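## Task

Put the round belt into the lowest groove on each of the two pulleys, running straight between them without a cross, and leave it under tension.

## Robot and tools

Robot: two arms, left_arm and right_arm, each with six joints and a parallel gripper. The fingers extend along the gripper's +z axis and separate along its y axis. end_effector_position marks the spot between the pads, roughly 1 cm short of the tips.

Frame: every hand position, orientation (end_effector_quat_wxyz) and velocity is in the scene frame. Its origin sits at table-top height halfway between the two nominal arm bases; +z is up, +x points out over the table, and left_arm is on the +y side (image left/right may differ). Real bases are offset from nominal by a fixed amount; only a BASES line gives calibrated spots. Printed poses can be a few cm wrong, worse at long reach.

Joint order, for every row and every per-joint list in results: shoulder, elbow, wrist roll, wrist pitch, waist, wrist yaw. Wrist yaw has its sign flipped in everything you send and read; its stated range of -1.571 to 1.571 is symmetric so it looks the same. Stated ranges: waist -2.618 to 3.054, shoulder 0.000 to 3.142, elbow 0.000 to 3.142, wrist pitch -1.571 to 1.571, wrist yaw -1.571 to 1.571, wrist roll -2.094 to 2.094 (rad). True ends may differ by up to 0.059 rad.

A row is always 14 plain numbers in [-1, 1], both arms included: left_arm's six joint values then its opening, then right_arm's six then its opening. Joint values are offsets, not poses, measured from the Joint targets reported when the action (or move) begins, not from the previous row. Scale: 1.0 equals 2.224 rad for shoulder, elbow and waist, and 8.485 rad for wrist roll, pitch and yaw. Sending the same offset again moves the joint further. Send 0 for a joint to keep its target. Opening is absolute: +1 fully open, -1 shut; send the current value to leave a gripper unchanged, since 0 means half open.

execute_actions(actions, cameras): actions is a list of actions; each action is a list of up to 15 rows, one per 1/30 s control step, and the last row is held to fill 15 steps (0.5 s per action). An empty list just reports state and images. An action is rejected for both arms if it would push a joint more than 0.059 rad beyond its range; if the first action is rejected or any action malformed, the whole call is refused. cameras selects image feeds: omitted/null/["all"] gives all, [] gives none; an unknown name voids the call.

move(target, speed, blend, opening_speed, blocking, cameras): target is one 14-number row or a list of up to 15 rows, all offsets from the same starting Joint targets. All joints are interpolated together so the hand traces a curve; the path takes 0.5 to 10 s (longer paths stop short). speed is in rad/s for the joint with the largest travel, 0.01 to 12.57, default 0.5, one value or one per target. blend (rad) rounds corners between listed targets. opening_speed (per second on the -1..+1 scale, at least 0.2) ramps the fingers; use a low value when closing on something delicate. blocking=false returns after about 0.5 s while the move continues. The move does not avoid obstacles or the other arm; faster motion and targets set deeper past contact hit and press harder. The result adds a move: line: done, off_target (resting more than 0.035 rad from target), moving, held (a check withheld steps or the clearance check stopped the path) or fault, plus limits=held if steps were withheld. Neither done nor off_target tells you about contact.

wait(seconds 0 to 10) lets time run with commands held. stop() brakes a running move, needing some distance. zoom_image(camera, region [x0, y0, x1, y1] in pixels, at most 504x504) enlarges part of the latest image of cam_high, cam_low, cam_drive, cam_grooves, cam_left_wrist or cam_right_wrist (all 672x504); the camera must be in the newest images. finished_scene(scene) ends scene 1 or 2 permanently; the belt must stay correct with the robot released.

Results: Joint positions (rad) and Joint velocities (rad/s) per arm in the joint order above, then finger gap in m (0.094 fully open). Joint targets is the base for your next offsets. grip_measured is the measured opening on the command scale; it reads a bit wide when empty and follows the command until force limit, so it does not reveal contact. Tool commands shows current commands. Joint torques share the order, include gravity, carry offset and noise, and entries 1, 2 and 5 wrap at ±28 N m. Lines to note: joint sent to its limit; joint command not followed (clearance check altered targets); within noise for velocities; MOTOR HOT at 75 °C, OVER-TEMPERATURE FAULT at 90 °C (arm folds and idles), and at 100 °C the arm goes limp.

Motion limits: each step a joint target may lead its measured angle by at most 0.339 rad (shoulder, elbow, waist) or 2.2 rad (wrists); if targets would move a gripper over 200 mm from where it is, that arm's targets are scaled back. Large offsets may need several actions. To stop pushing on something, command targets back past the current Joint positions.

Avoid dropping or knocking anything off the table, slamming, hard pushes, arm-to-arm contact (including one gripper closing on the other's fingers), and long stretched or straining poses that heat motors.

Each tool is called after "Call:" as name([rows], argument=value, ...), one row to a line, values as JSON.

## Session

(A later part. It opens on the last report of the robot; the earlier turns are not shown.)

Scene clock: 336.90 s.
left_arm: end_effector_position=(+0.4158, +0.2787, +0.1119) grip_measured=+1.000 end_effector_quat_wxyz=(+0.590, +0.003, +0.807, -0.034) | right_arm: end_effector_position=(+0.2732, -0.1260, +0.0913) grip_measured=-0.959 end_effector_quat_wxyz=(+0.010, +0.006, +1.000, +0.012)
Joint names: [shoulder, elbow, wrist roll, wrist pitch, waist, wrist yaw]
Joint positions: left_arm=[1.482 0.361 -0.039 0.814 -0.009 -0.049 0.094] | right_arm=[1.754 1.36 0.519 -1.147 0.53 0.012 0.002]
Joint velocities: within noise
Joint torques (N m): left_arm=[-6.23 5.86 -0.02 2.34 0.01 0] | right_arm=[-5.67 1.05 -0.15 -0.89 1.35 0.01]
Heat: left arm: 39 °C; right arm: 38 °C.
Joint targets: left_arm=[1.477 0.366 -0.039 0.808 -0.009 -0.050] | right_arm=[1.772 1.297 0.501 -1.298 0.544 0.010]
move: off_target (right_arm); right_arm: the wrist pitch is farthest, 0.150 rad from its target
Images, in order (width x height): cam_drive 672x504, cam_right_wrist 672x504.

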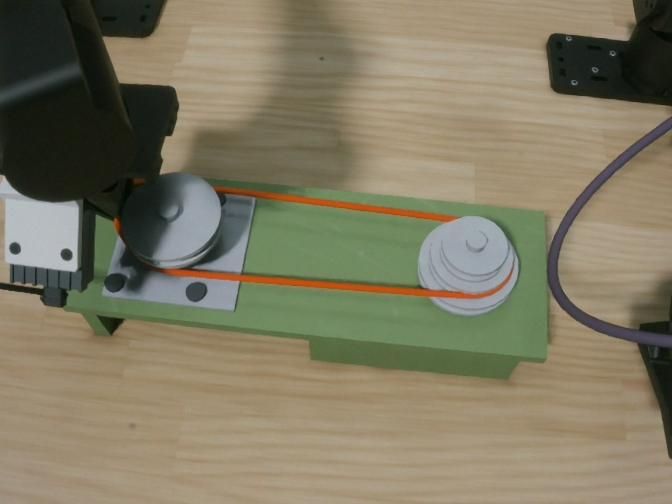

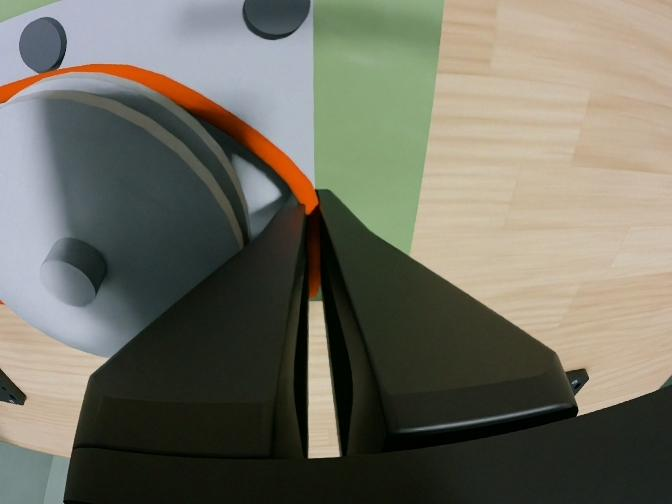

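Call:
move(target=[0,0,0,0,0,0,1,-0.07,-0.082,0.07,0.047,0.0225,0,-1], speed=0.3, cameras=["cam_right_wrist","cam_drive"])

Call:
zoom_image(camera="cam_drive", region=[60, 150, 280, 320])

Call:
zoom_image(camera="cam_grooves", region=[0, 240, 250, 420])

Scene clock: 348.87 s.
left_arm: end_effector_position=(+0.4158, +0.2787, +0.1119) grip_measured=+1.000 end_effector_quat_wxyz=(+0.590, +0.003, +0.807, -0.034) | right_arm: end_effector_position=(+0.2721, -0.1117, +0.0918) grip_measured=-0.959 end_effector_quat_wxyz=(+0.081, +0.261, +0.958, +0.081)
Joint names: [shoulder, elbow, wrist roll, wrist pitch, waist, wrist yaw]
Joint positions: left_arm=[1.482 0.361 -0.039 0.814 -0.009 -0.049 0.094] | right_arm=[1.596 1.162 1.089 -0.906 0.58 -0.009 0.002]
Joint velocities: within noise
Joint torques (N m): left_arm=[-6.23 5.85 -0.01 2.34 0.01 0.01] | right_arm=[-4.49 2.67 0.07 1.02 1.26 0.19]
Heat: left arm: 39 °C; right arm: 38 °C.
Joint targets: left_arm=[1.477 0.366 -0.039 0.808 -0.009 -0.050] | right_arm=[1.616 1.115 1.094 -0.899 0.594 0.010]
move: off_target (right_arm); right_arm: the elbow is farthest, 0.047 rad from its target
Images, in order (width x height): cam_drive 672x504, cam_right_wrist 672x504.

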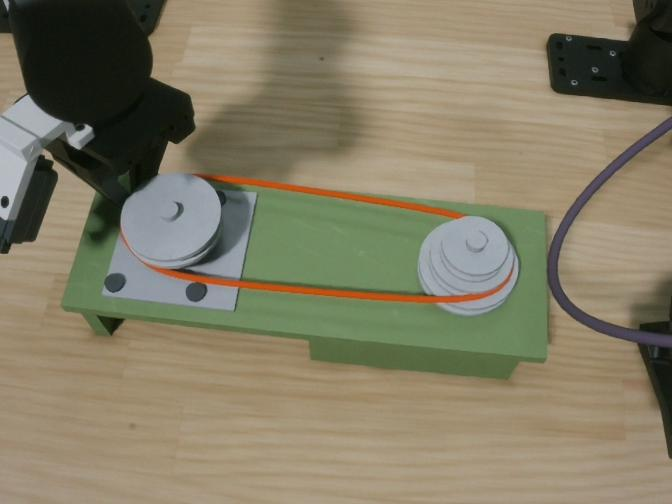

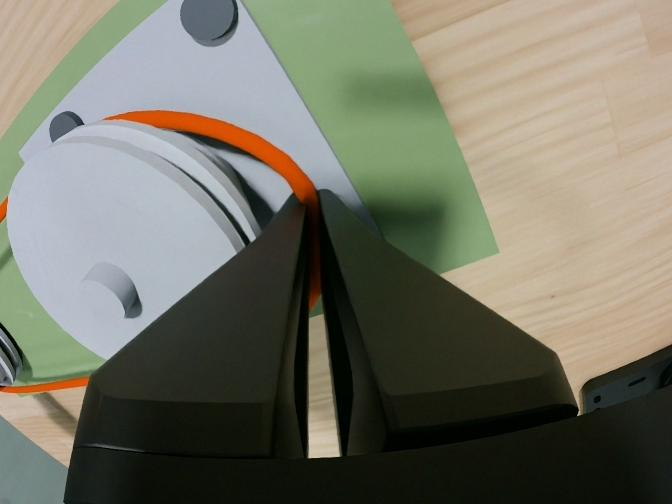

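Scaled by 2.291 from the camera's 672x504 image, which has a finer 960x720 frame.

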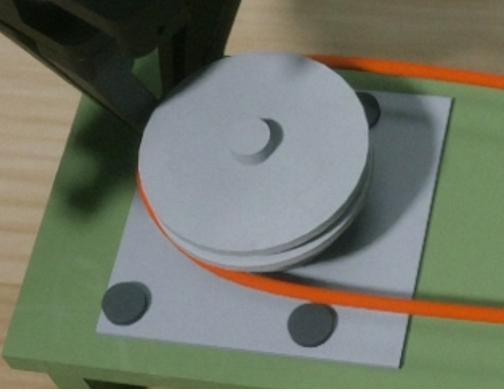

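This scene's latest camera images include none from cam_grooves. They are from: cam_drive, cam_right_wrist. cam_grooves's image comes with the result of a call that names it in "cameras".

Call:
execute_actions(actions=[], cameras=["cam_grooves"])

Call:
zoom_image(camera="cam_grooves", region=[0, 240, 250, 420])

Scene clock: 358.63 s.
left_arm: end_effector_position=(+0.4158, +0.2787, +0.1119) grip_measured=+1.000 end_effector_quat_wxyz=(+0.590, +0.003, +0.807, -0.034) | right_arm: end_effector_position=(+0.2722, -0.1117, +0.0918) grip_measured=-0.959 end_effector_quat_wxyz=(+0.081, +0.262, +0.958, +0.081)
Joint names: [shoulder, elbow, wrist roll, wrist pitch, waist, wrist yaw]
Joint positions: left_arm=[1.482 0.361 -0.039 0.814 -0.009 -0.049 0.094] | right_arm=[1.596 1.162 1.09 -0.906 0.58 -0.009 0.002]
Joint velocities: within noise
Joint torques (N m): left_arm=[-6.22 5.85 -0.02 2.34 -0.01 0] | right_arm=[-4.51 2.67 0.06 1.02 1.24 0.19]
Heat: left arm: 39 °C; right arm: 37 °C.
Joint targets: left_arm=[1.477 0.366 -0.039 0.808 -0.009 -0.050] | right_arm=[1.616 1.115 1.094 -0.899 0.594 0.010]
Tool commands: left_gripper/opening=+1.0 right_gripper/opening=-1.0
Images, in order (width x height): cam_grooves 672x504.

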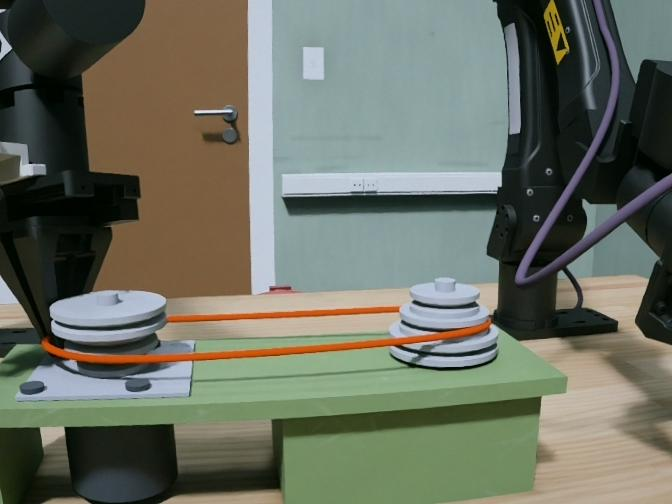

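Scaled by 2.016 from the camera's 672x504 image, which has a finer 960x720 frame.

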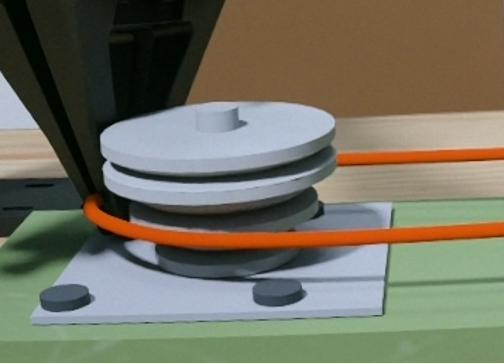

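Call:
move(target=[0,0,0,0,0,0,1,-0.033,-0.062,0.065,0.007,0.03,0,-1], speed=0.3, cameras=["cam_right_wrist","cam_drive","cam_grooves"])

Call:
zoom_image(camera="cam_drive", region=[60, 150, 280, 320])

Call:
zoom_image(camera="cam_grooves", region=[0, 240, 250, 420])

Scene clock: 367.80 s.
left_arm: end_effector_position=(+0.4158, +0.2787, +0.1119) grip_measured=+1.000 end_effector_quat_wxyz=(+0.590, +0.003, +0.807, -0.034) | right_arm: end_effector_position=(+0.2627, -0.1013, +0.0908) grip_measured=-0.960 end_effector_quat_wxyz=(+0.090, +0.485, +0.859, +0.138)
Joint names: [shoulder, elbow, wrist roll, wrist pitch, waist, wrist yaw]
Joint positions: left_arm=[1.482 0.361 -0.039 0.814 -0.009 -0.049 0.094] | right_arm=[1.505 1.04 1.639 -0.777 0.641 -0.044 0.002]
Joint velocities: within noise
Joint torques (N m): left_arm=[-6.22 5.86 -0.01 2.34 0.01 0] | right_arm=[-2.63 1.46 0.09 0.55 1.77 0.49]
Heat: left arm: 39 °C; right arm: 37 °C.
Joint targets: left_arm=[1.477 0.366 -0.039 0.808 -0.009 -0.050] | right_arm=[1.543 0.977 1.646 -0.839 0.661 0.010]
move: off_target (right_arm); right_arm: the elbow is farthest, 0.063 rad from its target
Images, in order (width x height): cam_drive 672x504, cam_grooves 672x504, cam_right_wrist 672x504.

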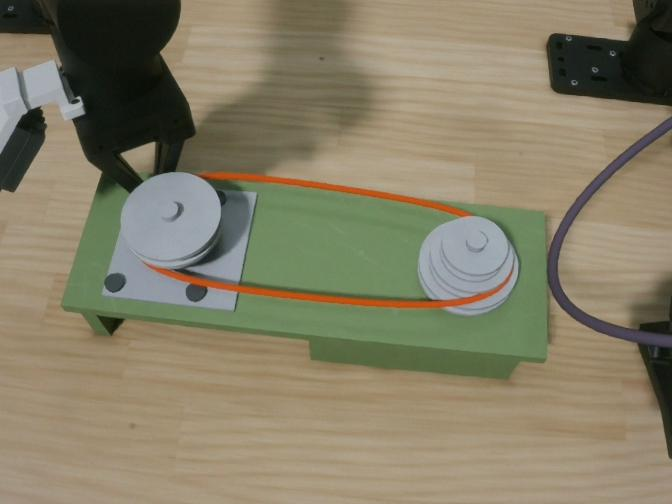

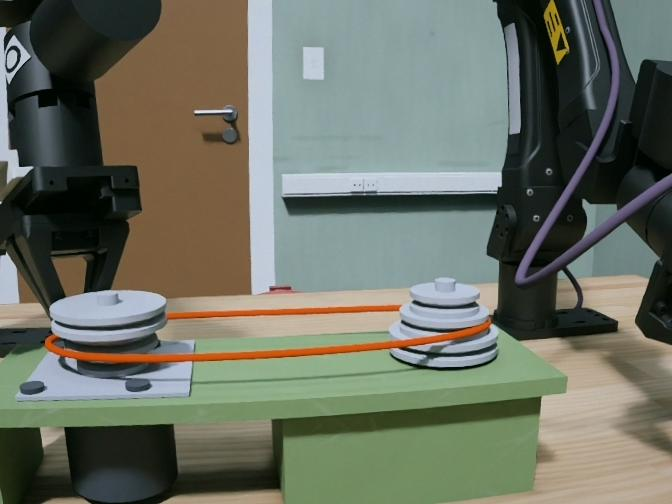

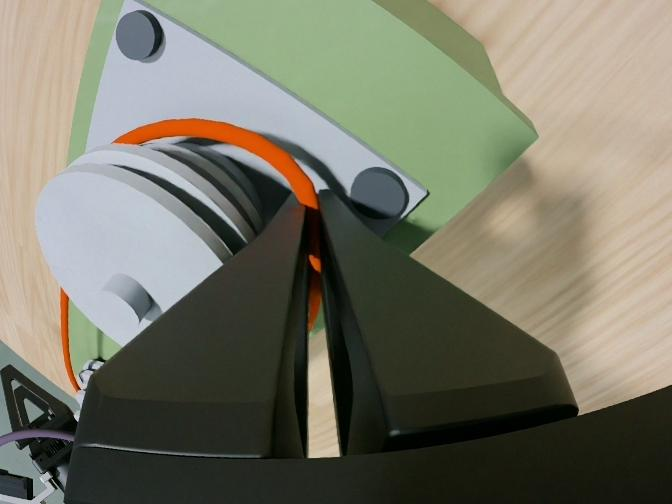

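Scaled by 2.291 from the camera's 672x504 image, which has a finer 960x720 frame.

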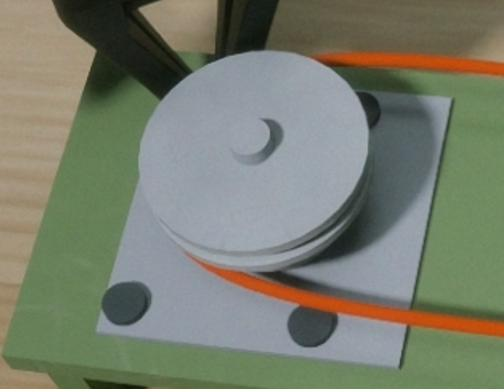

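Scaled by 2.016 from the camera's 672x504 image, which has a finer 960x720 frame.

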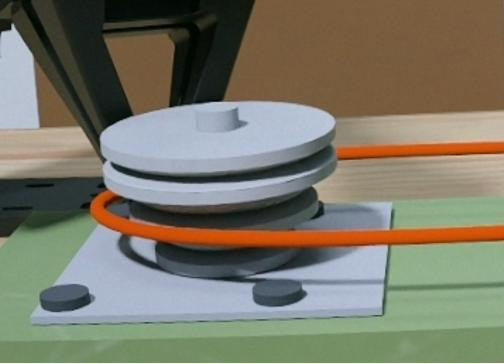

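Call:
move(target=[0,0,0,0,0,0,1,-0.025,-0.06,0.05,0.014,0.03,0,-1], speed=0.3, cameras=["cam_right_wrist","cam_drive","cam_grooves"])

Call:
zoom_image(camera="cam_drive", region=[60, 150, 280, 320])

Call:
zoom_image(camera="cam_grooves", region=[0, 240, 250, 420])

Scene clock: 377.53 s.
left_arm: end_effector_position=(+0.4158, +0.2787, +0.1119) grip_measured=+1.000 end_effector_quat_wxyz=(+0.590, +0.003, +0.807, -0.034) | right_arm: end_effector_position=(+0.2576, -0.0913, +0.0883) grip_measured=-0.960 end_effector_quat_wxyz=(+0.092, +0.625, +0.749, +0.200)
Joint names: [shoulder, elbow, wrist roll, wrist pitch, waist, wrist yaw]
Joint positions: left_arm=[1.482 0.361 -0.039 0.814 -0.009 -0.049 0.094] | right_arm=[1.429 0.92 2.051 -0.629 0.706 -0.101 0.002]
Joint velocities: within noise
Joint torques (N m): left_arm=[-6.23 5.87 -0.02 2.34 0.01 0.01] | right_arm=[-0.58 0.5 0.18 0.45 1.94 0.98]
Heat: left arm: 39 °C; right arm: 37 °C.
Joint targets: left_arm=[1.477 0.366 -0.039 0.808 -0.009 -0.050] | right_arm=[1.487 0.843 2.070 -0.720 0.727 0.010]
move: off_target (right_arm); right_arm: the wrist yaw is farthest, 0.111 rad from its target
Images, in order (width x height): cam_drive 672x504, cam_grooves 672x504, cam_right_wrist 672x504.

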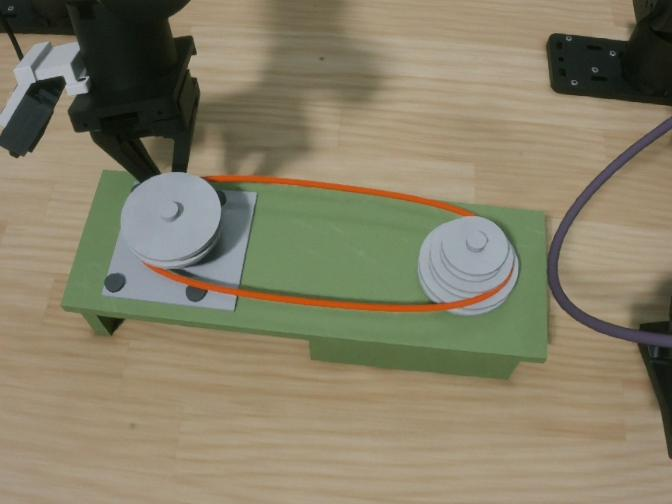

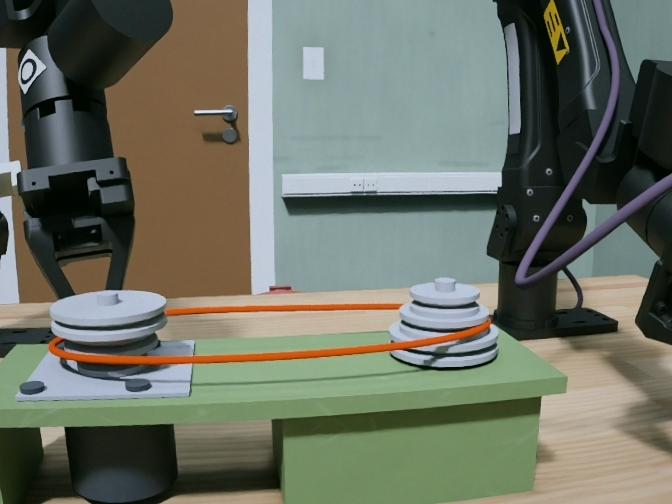

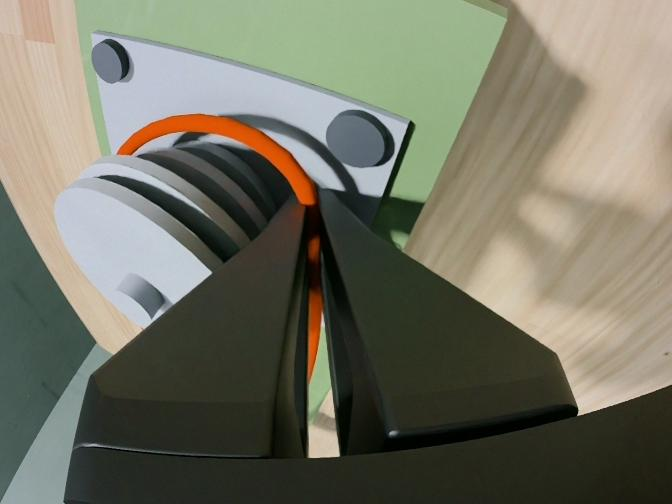

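Scaled by 2.291 from the camera's 672x504 image, which has a finer 960x720 frame.

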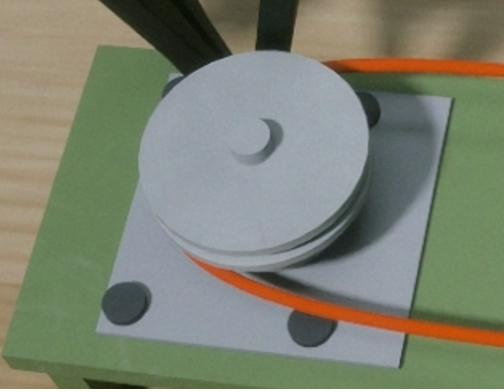

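Scaled by 2.016 from the camera's 672x504 image, which has a finer 960x720 frame.

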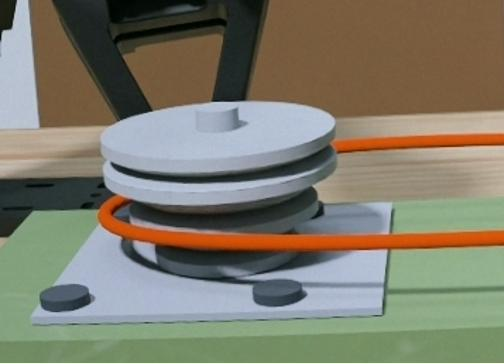

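Call:
move([
  [0,0,0,0,0,0,1,-0.026,0.035,-0.002,0.0107,-0.0094,-0.013,-1],
  [0,0,0,0,0,0,1,-0.026,0.035,-0.002,0.0107,-0.0094,-0.013,-0.75],
], opening_speed=0.5, cameras=["cam_right_wrist","cam_drive","cam_grooves"])

Call:
zoom_image(camera="cam_grooves", region=[0, 240, 250, 420])

Scene clock: 385.93 s.
left_arm: end_effector_position=(+0.4158, +0.2787, +0.1119) grip_measured=+1.000 end_effector_quat_wxyz=(+0.590, +0.003, +0.807, -0.034) | right_arm: end_effector_position=(+0.2575, -0.0902, +0.0948) grip_measured=-0.757 end_effector_quat_wxyz=(+0.094, +0.622, +0.749, +0.210)
Joint names: [shoulder, elbow, wrist roll, wrist pitch, waist, wrist yaw]
Joint positions: left_arm=[1.482 0.361 -0.039 0.814 -0.009 -0.049 0.094] | right_arm=[1.408 0.92 2.048 -0.629 0.709 -0.101 0.011]
Joint velocities: within noise
Joint torques (N m): left_arm=[-6.22 5.86 -0.01 2.34 0.01 0] | right_arm=[-3.11 7.04 0.07 1.34 -0.17 -0.02]
Heat: left arm: 39 °C; right arm: 36 °C.
Joint targets: left_arm=[1.477 0.366 -0.039 0.808 -0.009 -0.050] | right_arm=[1.429 0.921 2.053 -0.630 0.707 -0.100]
move: done
Images, in order (width x height): cam_drive 672x504, cam_grooves 672x504, cam_right_wrist 672x504.

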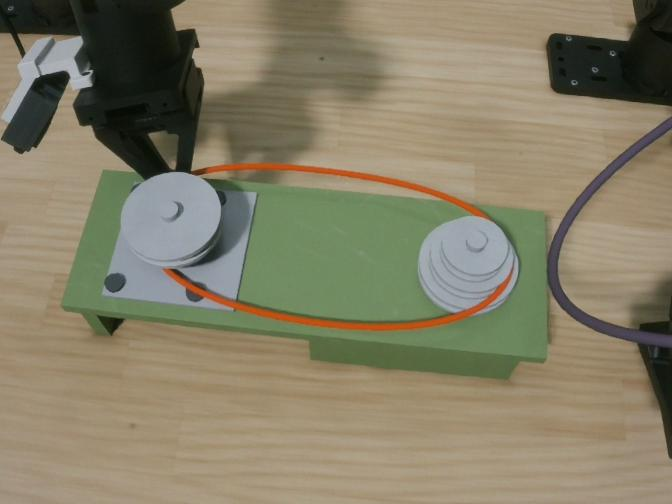

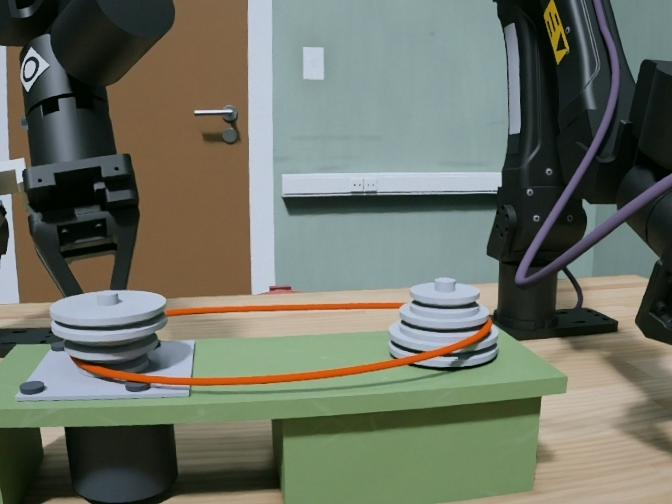

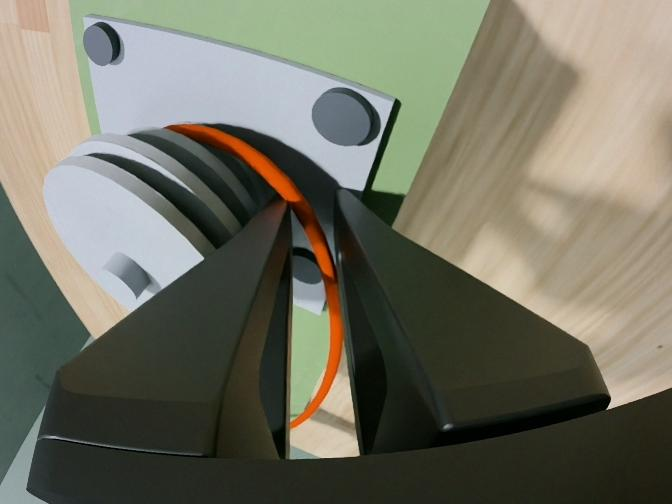

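Scaled by 2.016 from the camera's 672x504 image, which has a finer 960x720 frame.

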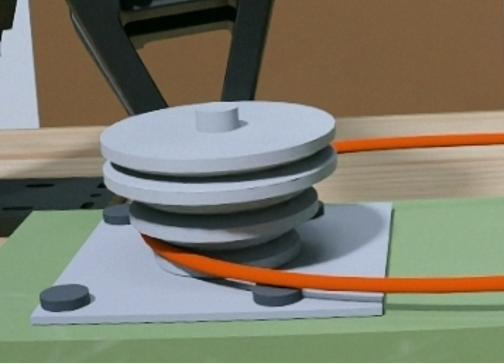

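Call:
move([
  [0,0,0,0,0,0,1,-0.03,0.1,0,-0.02,0,0,-0.7],
  [0,0,0,0,0,0,1,-0.05,0.35,0,-0.04,0,0,-0.7],
  [0,0,0,0,0,0,1,-0.115,0.361,-0.222,-0.052,-0.337,0.013,-0.7],
], blend=0.05, speed=0.8)

Call:
zoom_image(camera="cam_grooves", region=[0, 240, 250, 420])

Call:
zoom_image(camera="cam_grooves", region=[340, 260, 500, 390])

Scene clock: 396.13 s.
left_arm: end_effector_position=(+0.4158, +0.2787, +0.1119) grip_measured=+1.000 end_effector_quat_wxyz=(+0.590, +0.003, +0.807, -0.034) | right_arm: end_effector_position=(+0.3092, -0.3039, +0.4075) grip_measured=-0.702 end_effector_quat_wxyz=(+0.492, +0.102, +0.864, +0.030)
Joint names: [shoulder, elbow, wrist roll, wrist pitch, waist, wrist yaw]
Joint positions: left_arm=[1.482 0.361 -0.039 0.814 -0.009 -0.049 0.094] | right_arm=[1.186 1.696 0.176 -1.05 -0.038 0.004 0.014]
Joint velocities: within noise
Joint torques (N m): left_arm=[-6.22 5.87 -0.02 2.34 0.01 0] | right_arm=[-3.11 8.43 -0.01 1.84 -0.42 0.1]
Heat: left arm: 39 °C; right arm: 36 °C.
Joint targets: left_arm=[1.477 0.366 -0.039 0.808 -0.009 -0.050] | right_arm=[1.173 1.724 0.169 -1.071 -0.043 0.010]
move: done

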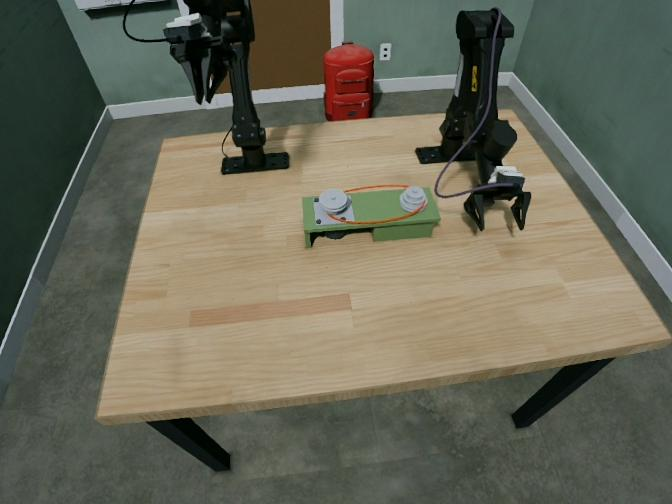

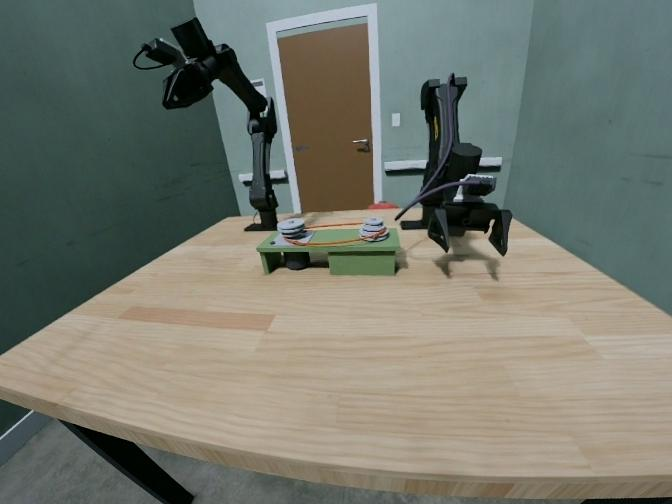

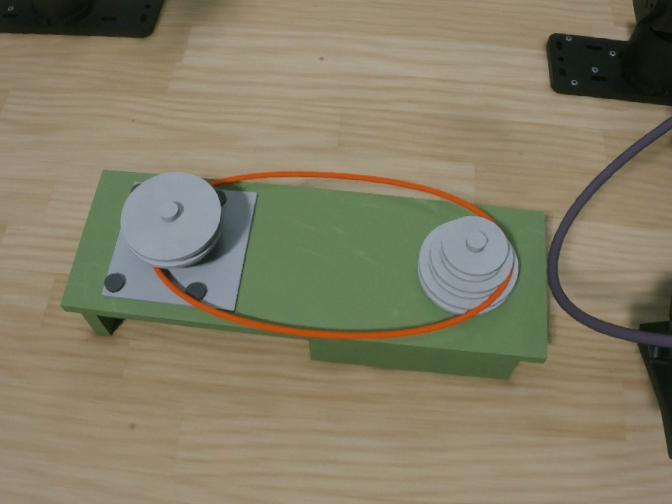

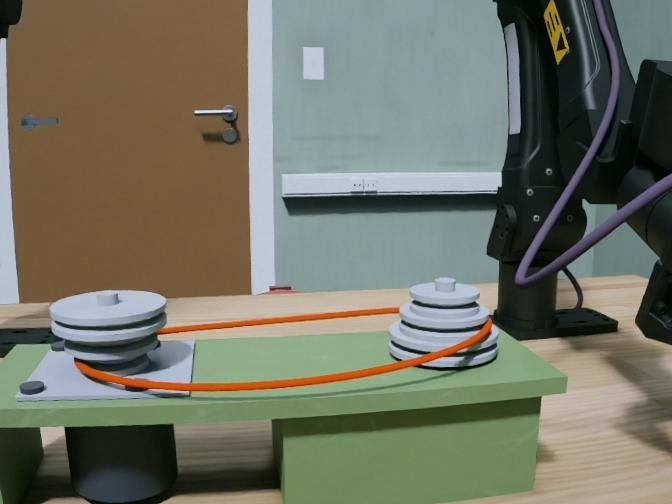

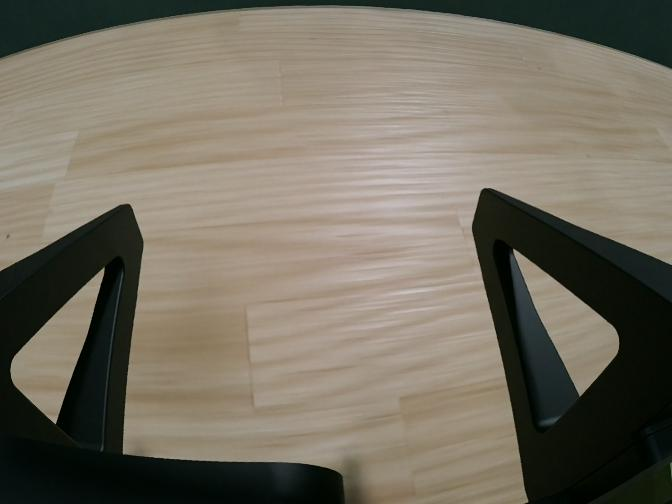

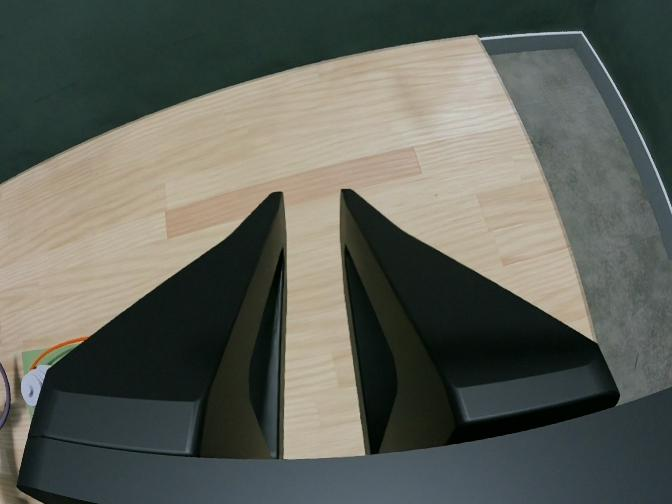

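Scaled by 2.016 from the camera's 672x504 image, which has a finer 960x720 frame.

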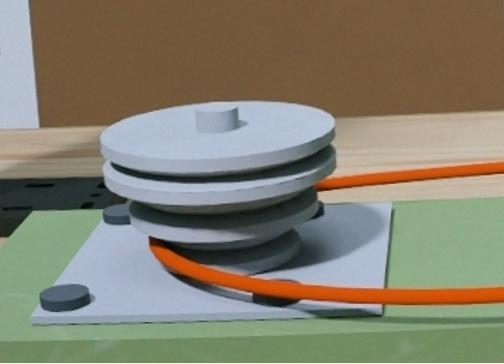

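Scaled by 3.150 from the camera's 672x504 image, which has a finer 960x720 frame.

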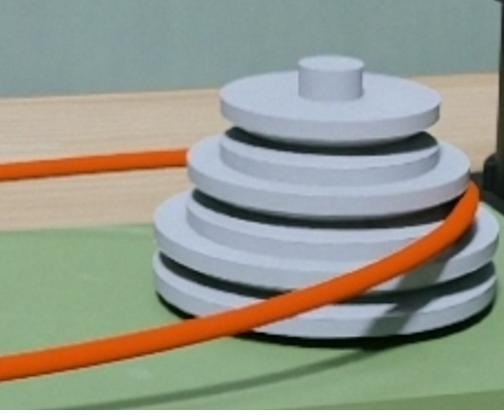

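Call:
move([
  [0.05,0.7,0.02,-0.2,-0.05,0.0059,0,0,0,0,0,0,0,-0.7],
  [0.2927,0.84,0.0467,-0.278,-0.2626,0.0059,0,0,0,0,0,0,0,-0.7],
], blend=0.1, speed=0.8, cameras=["cam_left_wrist","cam_grooves","cam_drive"])

Scene clock: 408.40 s.
left_arm: end_effector_position=(+0.3763, +0.0494, +0.1811) grip_measured=+0.001 end_effector_quat_wxyz=(+0.066, +0.457, +0.887, -0.008) | right_arm: end_effector_position=(+0.3090, -0.3038, +0.4072) grip_measured=-0.702 end_effector_quat_wxyz=(+0.491, +0.102, +0.865, +0.030)
Joint names: [shoulder, elbow, wrist roll, wrist pitch, waist, wrist yaw]
Joint positions: left_arm=[2.118 2.214 0.351 -1.533 -0.598 0 0.047] | right_arm=[1.186 1.696 0.175 -1.052 -0.038 0.004 0.014]
Joint velocities: within noise
Joint torques (N m): left_arm=[-12 7.56 0.07 0.54 0.5 0.02] | right_arm=[-3.15 8.47 -0.03 1.86 -0.4 0.07]
Heat: left arm: 39 °C; right arm: 36 °C.
Joint targets: left_arm=[2.128 2.234 0.358 -1.551 -0.593 0.000] | right_arm=[1.173 1.724 0.170 -1.071 -0.043 0.010]
move: done
Images, in order (width x height): cam_drive 672x504, cam_grooves 672x504, cam_left_wrist 672x504.

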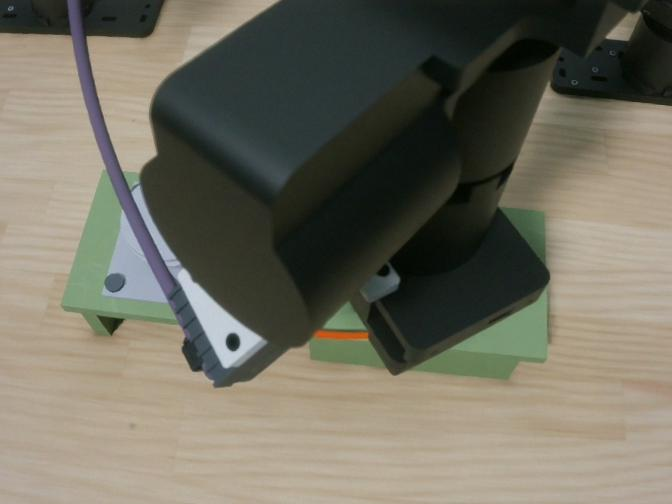

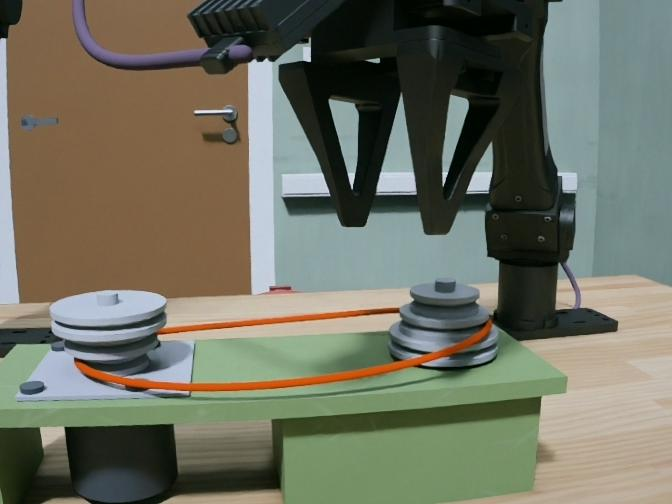

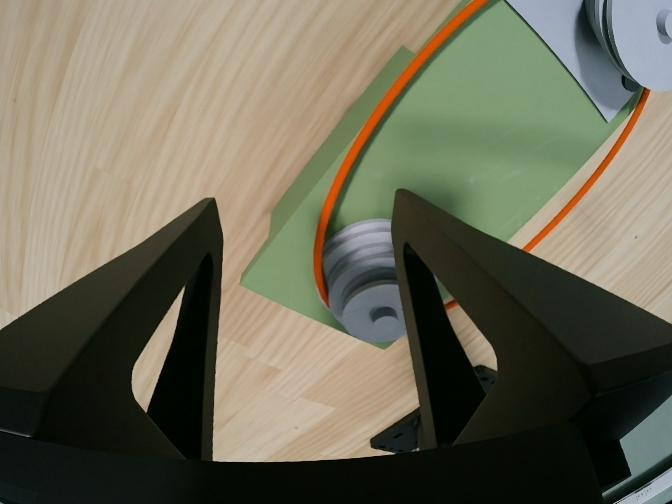

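Call:
move(target=[-0.037,-0.1277,-0.0027,0.0119,-0.01,0,-0.4,0,0,0,0,0,0,-0.7], speed=0.6, cameras=["cam_left_wrist"])

Scene clock: 416.33 s.
left_arm: end_effector_position=(+0.3457, +0.0652, +0.1299) grip_measured=-0.399 end_effector_quat_wxyz=(-0.010, +0.457, +0.889, +0.001) | right_arm: end_effector_position=(+0.3090, -0.3038, +0.4072) grip_measured=-0.702 end_effector_quat_wxyz=(+0.491, +0.102, +0.865, +0.030)
Joint names: [shoulder, elbow, wrist roll, wrist pitch, waist, wrist yaw]
Joint positions: left_arm=[2.081 1.958 0.339 -1.468 -0.609 0 0.028] | right_arm=[1.186 1.696 0.175 -1.052 -0.038 0.004 0.014]
Joint velocities: within noise
Joint torques (N m): left_arm=[-16.23 5.33 -0.05 0.59 -0.49 0.02] | right_arm=[-3.14 8.43 -0.05 1.86 -0.42 0.08]
Heat: left arm: 38 °C; right arm: 36 °C.
Joint targets: left_arm=[2.046 1.950 0.335 -1.450 -0.615 0.000] | right_arm=[1.173 1.724 0.170 -1.071 -0.043 0.010]
move: off_target (left_arm); left_arm: the shoulder is farthest, 0.036 rad from its target
Images, in order (width x height): cam_left_wrist 672x504.

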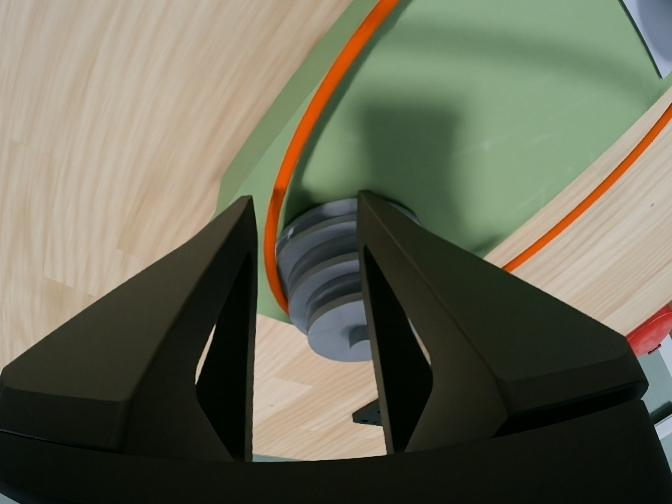

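Call:
move([
  [0,-0.09,0,0.016,-0.001,0,-0.5,0,0,0,0,0,0,-0.7],
  [0,-0.09,0,0.016,-0.001,0,-1,0,0,0,0,0,0,-0.7],
], speed=0.3, opening_speed=1, cameras=["cam_left_wrist","cam_grooves"])

Call:
zoom_image(camera="cam_grooves", region=[320, 240, 520, 400])

Scene clock: 426.37 s.
left_arm: end_effector_position=(+0.3401, +0.0759, +0.0961) grip_measured=-0.979 end_effector_quat_wxyz=(-0.018, +0.457, +0.889, +0.018) | right_arm: end_effector_position=(+0.3090, -0.3038, +0.4071) grip_measured=-0.702 end_effector_quat_wxyz=(+0.491, +0.102, +0.865, +0.030)
Joint names: [shoulder, elbow, wrist roll, wrist pitch, waist, wrist yaw]
Joint positions: left_arm=[2.05 1.776 0.337 -1.337 -0.609 0.032 0.001] | right_arm=[1.186 1.696 0.175 -1.052 -0.038 0.004 0.014]
Joint velocities: within noise
Joint torques (N m): left_arm=[-12.82 3.93 -0.04 0.63 -0.66 -0.27] | right_arm=[-3.11 8.44 -0.03 1.86 -0.43 0.08]
Heat: left arm: 37 °C; right arm: 36 °C.
Joint targets: left_arm=[2.046 1.750 0.335 -1.314 -0.617 0.001] | right_arm=[1.173 1.724 0.170 -1.071 -0.043 0.010]
move: done
Images, in order (width x height): cam_grooves 672x504, cam_left_wrist 672x504.

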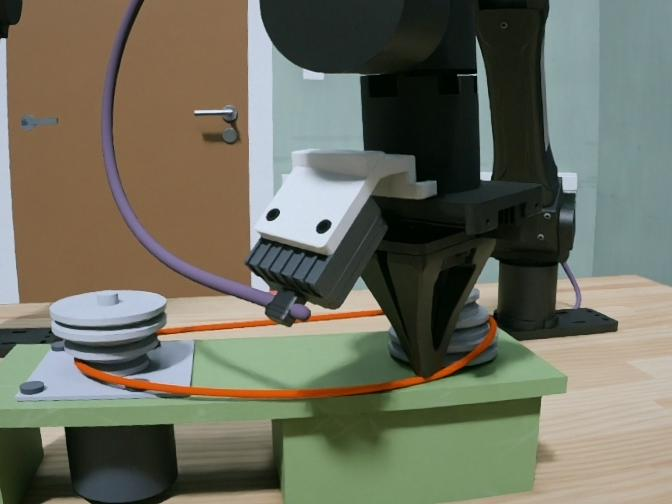

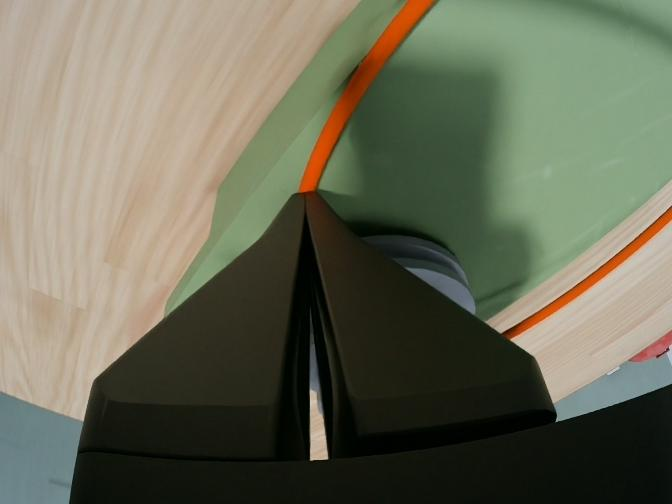

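Scaled by 2.520 from the camera's 672x504 image, which has a finer 960x720 frame.

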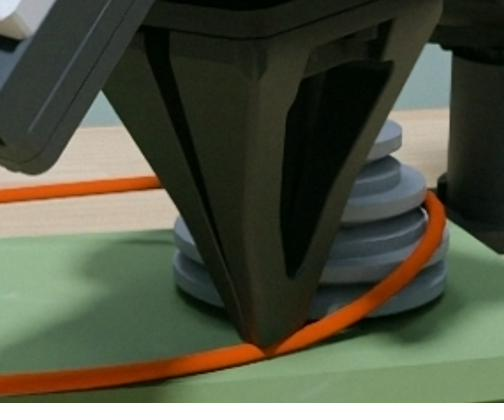

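Call:
move([
  [0,0,0,0,0,0,-0.8,0,0,0,0,0,0,-0.7],
  [-0.003,-0.03,0,0.006,-0.003,0,-0.8,0,0,0,0,0,0,-0.7],
  [-0.003,-0.03,0,0.006,-0.003,0,-1,0,0,0,0,0,0,-0.7],
], speed=0.3, opening_speed=1, cameras=["cam_left_wrist","cam_grooves"])

Call:
zoom_image(camera="cam_grooves", region=[320, 240, 520, 400])

Scene clock: 433.40 s.
left_arm: end_effector_position=(+0.3395, +0.0758, +0.0952) grip_measured=-0.980 end_effector_quat_wxyz=(-0.002, +0.457, +0.889, +0.017) | right_arm: end_effector_position=(+0.3090, -0.3038, +0.4071) grip_measured=-0.702 end_effector_quat_wxyz=(+0.491, +0.102, +0.865, +0.030)
Joint names: [shoulder, elbow, wrist roll, wrist pitch, waist, wrist yaw]
Joint positions: left_arm=[2.016 1.723 0.337 -1.287 -0.611 0.033 0.001] | right_arm=[1.186 1.696 0.175 -1.052 -0.038 0.004 0.014]
Joint velocities: within noise
Joint torques (N m): left_arm=[-9.96 2.89 -0.04 0.72 -1.05 -0.3] | right_arm=[-3.14 8.42 -0.03 1.85 -0.39 0.09]
Heat: left arm: 36 °C; right arm: 36 °C.
Joint targets: left_arm=[2.039 1.683 0.335 -1.263 -0.623 0.000] | right_arm=[1.173 1.724 0.170 -1.071 -0.043 0.010]
move: off_target (left_arm); target 3's new numbers were sent with left_arm's elbow 0.040 rad from that target; left_arm: the elbow is farthest, 0.040 rad from its target
Images, in order (width x height): cam_grooves 672x504, cam_left_wrist 672x504.

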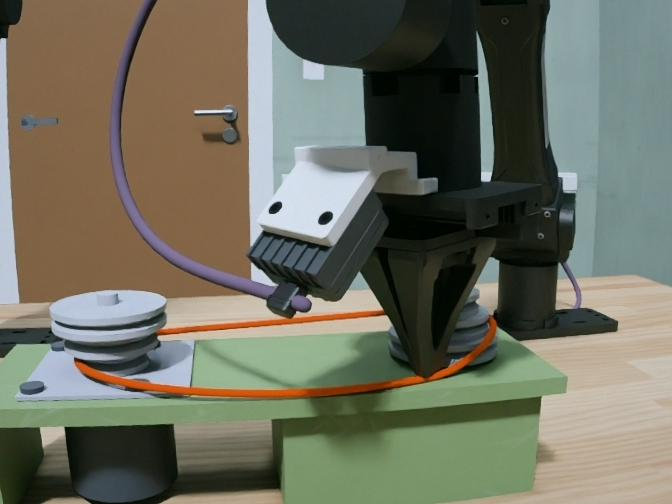

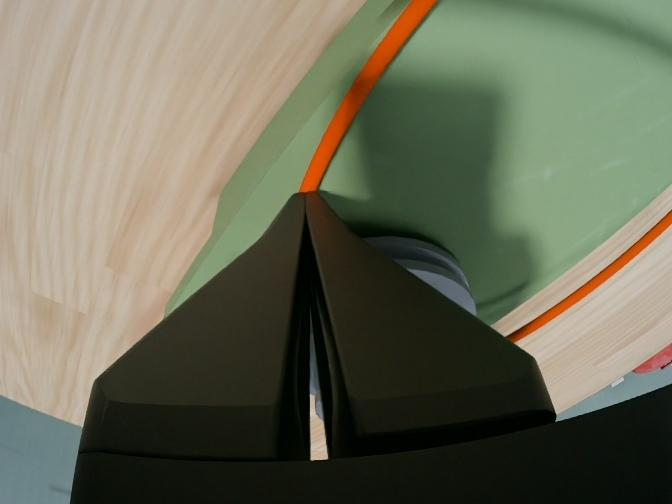

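Scaled by 2.520 from the camera's 672x504 image, which has a finer 960x720 frame.

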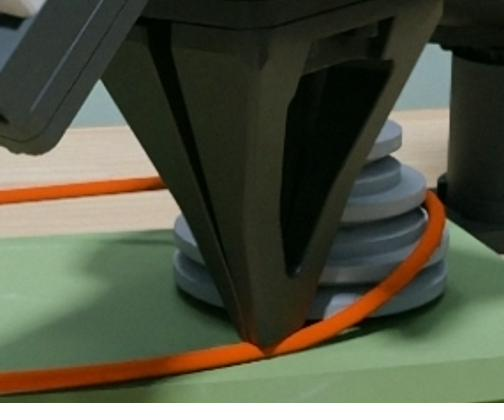

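Call:
move([
  [0,0,0,0,0,0,-0.8,0,0,0,0,0,0,-0.7],
  [0.012,0.05,0,-0.004,0.002,0,-0.7,0,0,0,0,0,0,-0.7],
  [0.014,0.0,0,0.0015,0.001,0,-0.7,0,0,0,0,0,0,-0.7],
], speed=0.3, opening_speed=1, cameras=["cam_left_wrist","cam_grooves"])

Call:
zoom_image(camera="cam_left_wrist", region=[180, 120, 460, 330])

Scene clock: 448.80 s.
left_arm: end_effector_position=(+0.3439, +0.0656, +0.0912) grip_measured=-0.701 end_effector_quat_wxyz=(+0.007, +0.459, +0.889, +0.003) | right_arm: end_effector_position=(+0.3090, -0.3038, +0.4071) grip_measured=-0.702 end_effector_quat_wxyz=(+0.491, +0.102, +0.865, +0.030)
Joint names: [shoulder, elbow, wrist roll, wrist pitch, waist, wrist yaw]
Joint positions: left_arm=[2.032 1.731 0.337 -1.256 -0.615 0.009 0.014] | right_arm=[1.186 1.696 0.175 -1.052 -0.038 0.004 0.014]
Joint velocities: within noise
Joint torques (N m): left_arm=[-8.8 2.3 -0.04 0.56 -0.58 -0.07] | right_arm=[-3.19 8.43 -0.04 1.85 -0.43 0.08]
Heat: left arm: 35 °C; right arm: 36 °C.
Joint targets: left_arm=[2.071 1.683 0.335 -1.250 -0.622 0.000] | right_arm=[1.173 1.724 0.170 -1.071 -0.043 0.010]
move: off_target (left_arm); left_arm: the elbow is farthest, 0.048 rad from its target
Images, in order (width x height): cam_grooves 672x504, cam_left_wrist 672x504.

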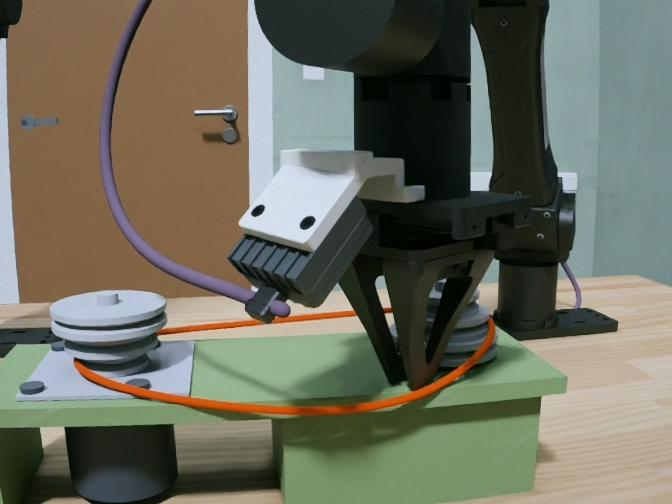

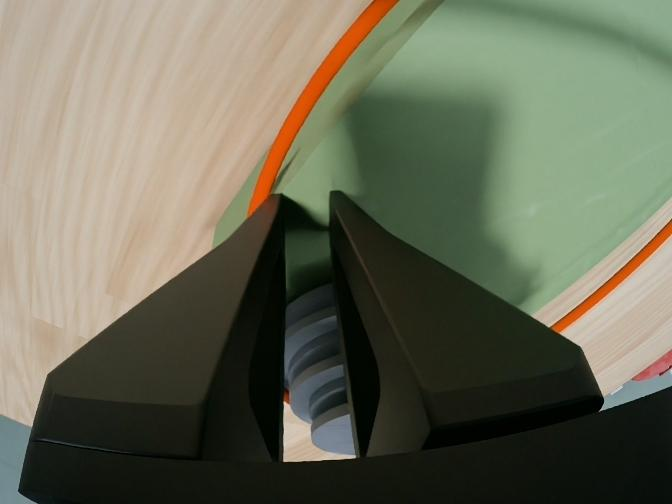

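Scaled by 1.800 from the camera's 672x504 image, which has a finer 960x720 frame.

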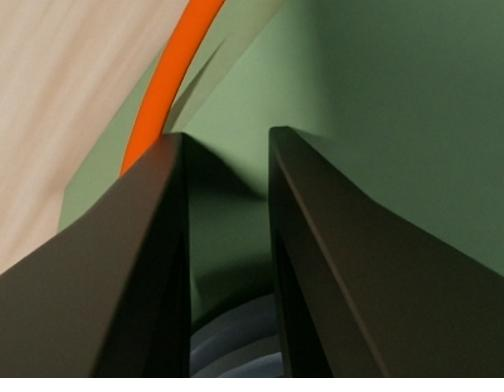

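Call:
move([
  [0,0.12,0,-0.012,0.002,0,-0.5,0,0,0,0,0,0,-0.7],
  [0.0085,0.14,0.0044,-0.018,0.02,0,-0.2,0,0,0,0,0,0,-0.7],
], speed=0.5, opening_speed=1, cameras=["cam_left_wrist"])

Scene clock: 456.97 s.
left_arm: end_effector_position=(+0.3732, +0.0645, +0.1422) grip_measured=-0.201 end_effector_quat_wxyz=(+0.048, +0.454, +0.890, -0.002) | right_arm: end_effector_position=(+0.3089, -0.3037, +0.4070) grip_measured=-0.702 end_effector_quat_wxyz=(+0.491, +0.102, +0.865, +0.030)
Joint names: [shoulder, elbow, wrist roll, wrist pitch, waist, wrist yaw]
Joint positions: left_arm=[2.062 1.973 0.366 -1.386 -0.575 0.006 0.038] | right_arm=[1.186 1.696 0.175 -1.052 -0.038 0.004 0.014]
Joint velocities: within noise
Joint torques (N m): left_arm=[-10.19 7.83 0.04 0.47 -0.12 -0.04] | right_arm=[-3.18 8.42 -0.03 1.85 -0.44 0.07]
Heat: left arm: 35 °C; right arm: 36 °C.
Joint targets: left_arm=[2.089 1.994 0.372 -1.403 -0.577 0.001] | right_arm=[1.173 1.724 0.170 -1.071 -0.043 0.010]
move: done
Images, in order (width x height): cam_left_wrist 672x504.

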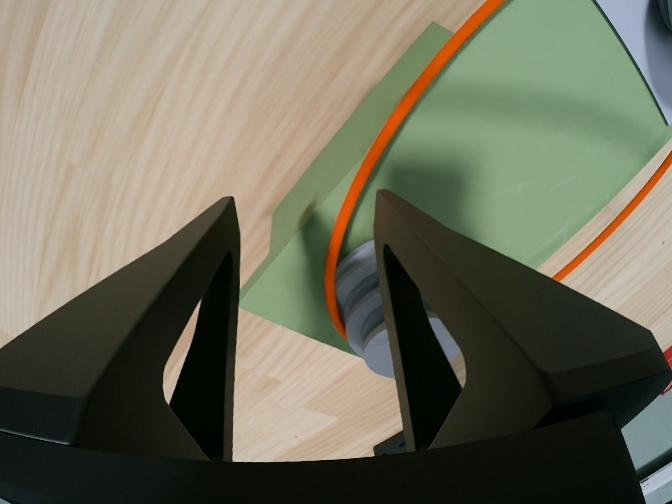

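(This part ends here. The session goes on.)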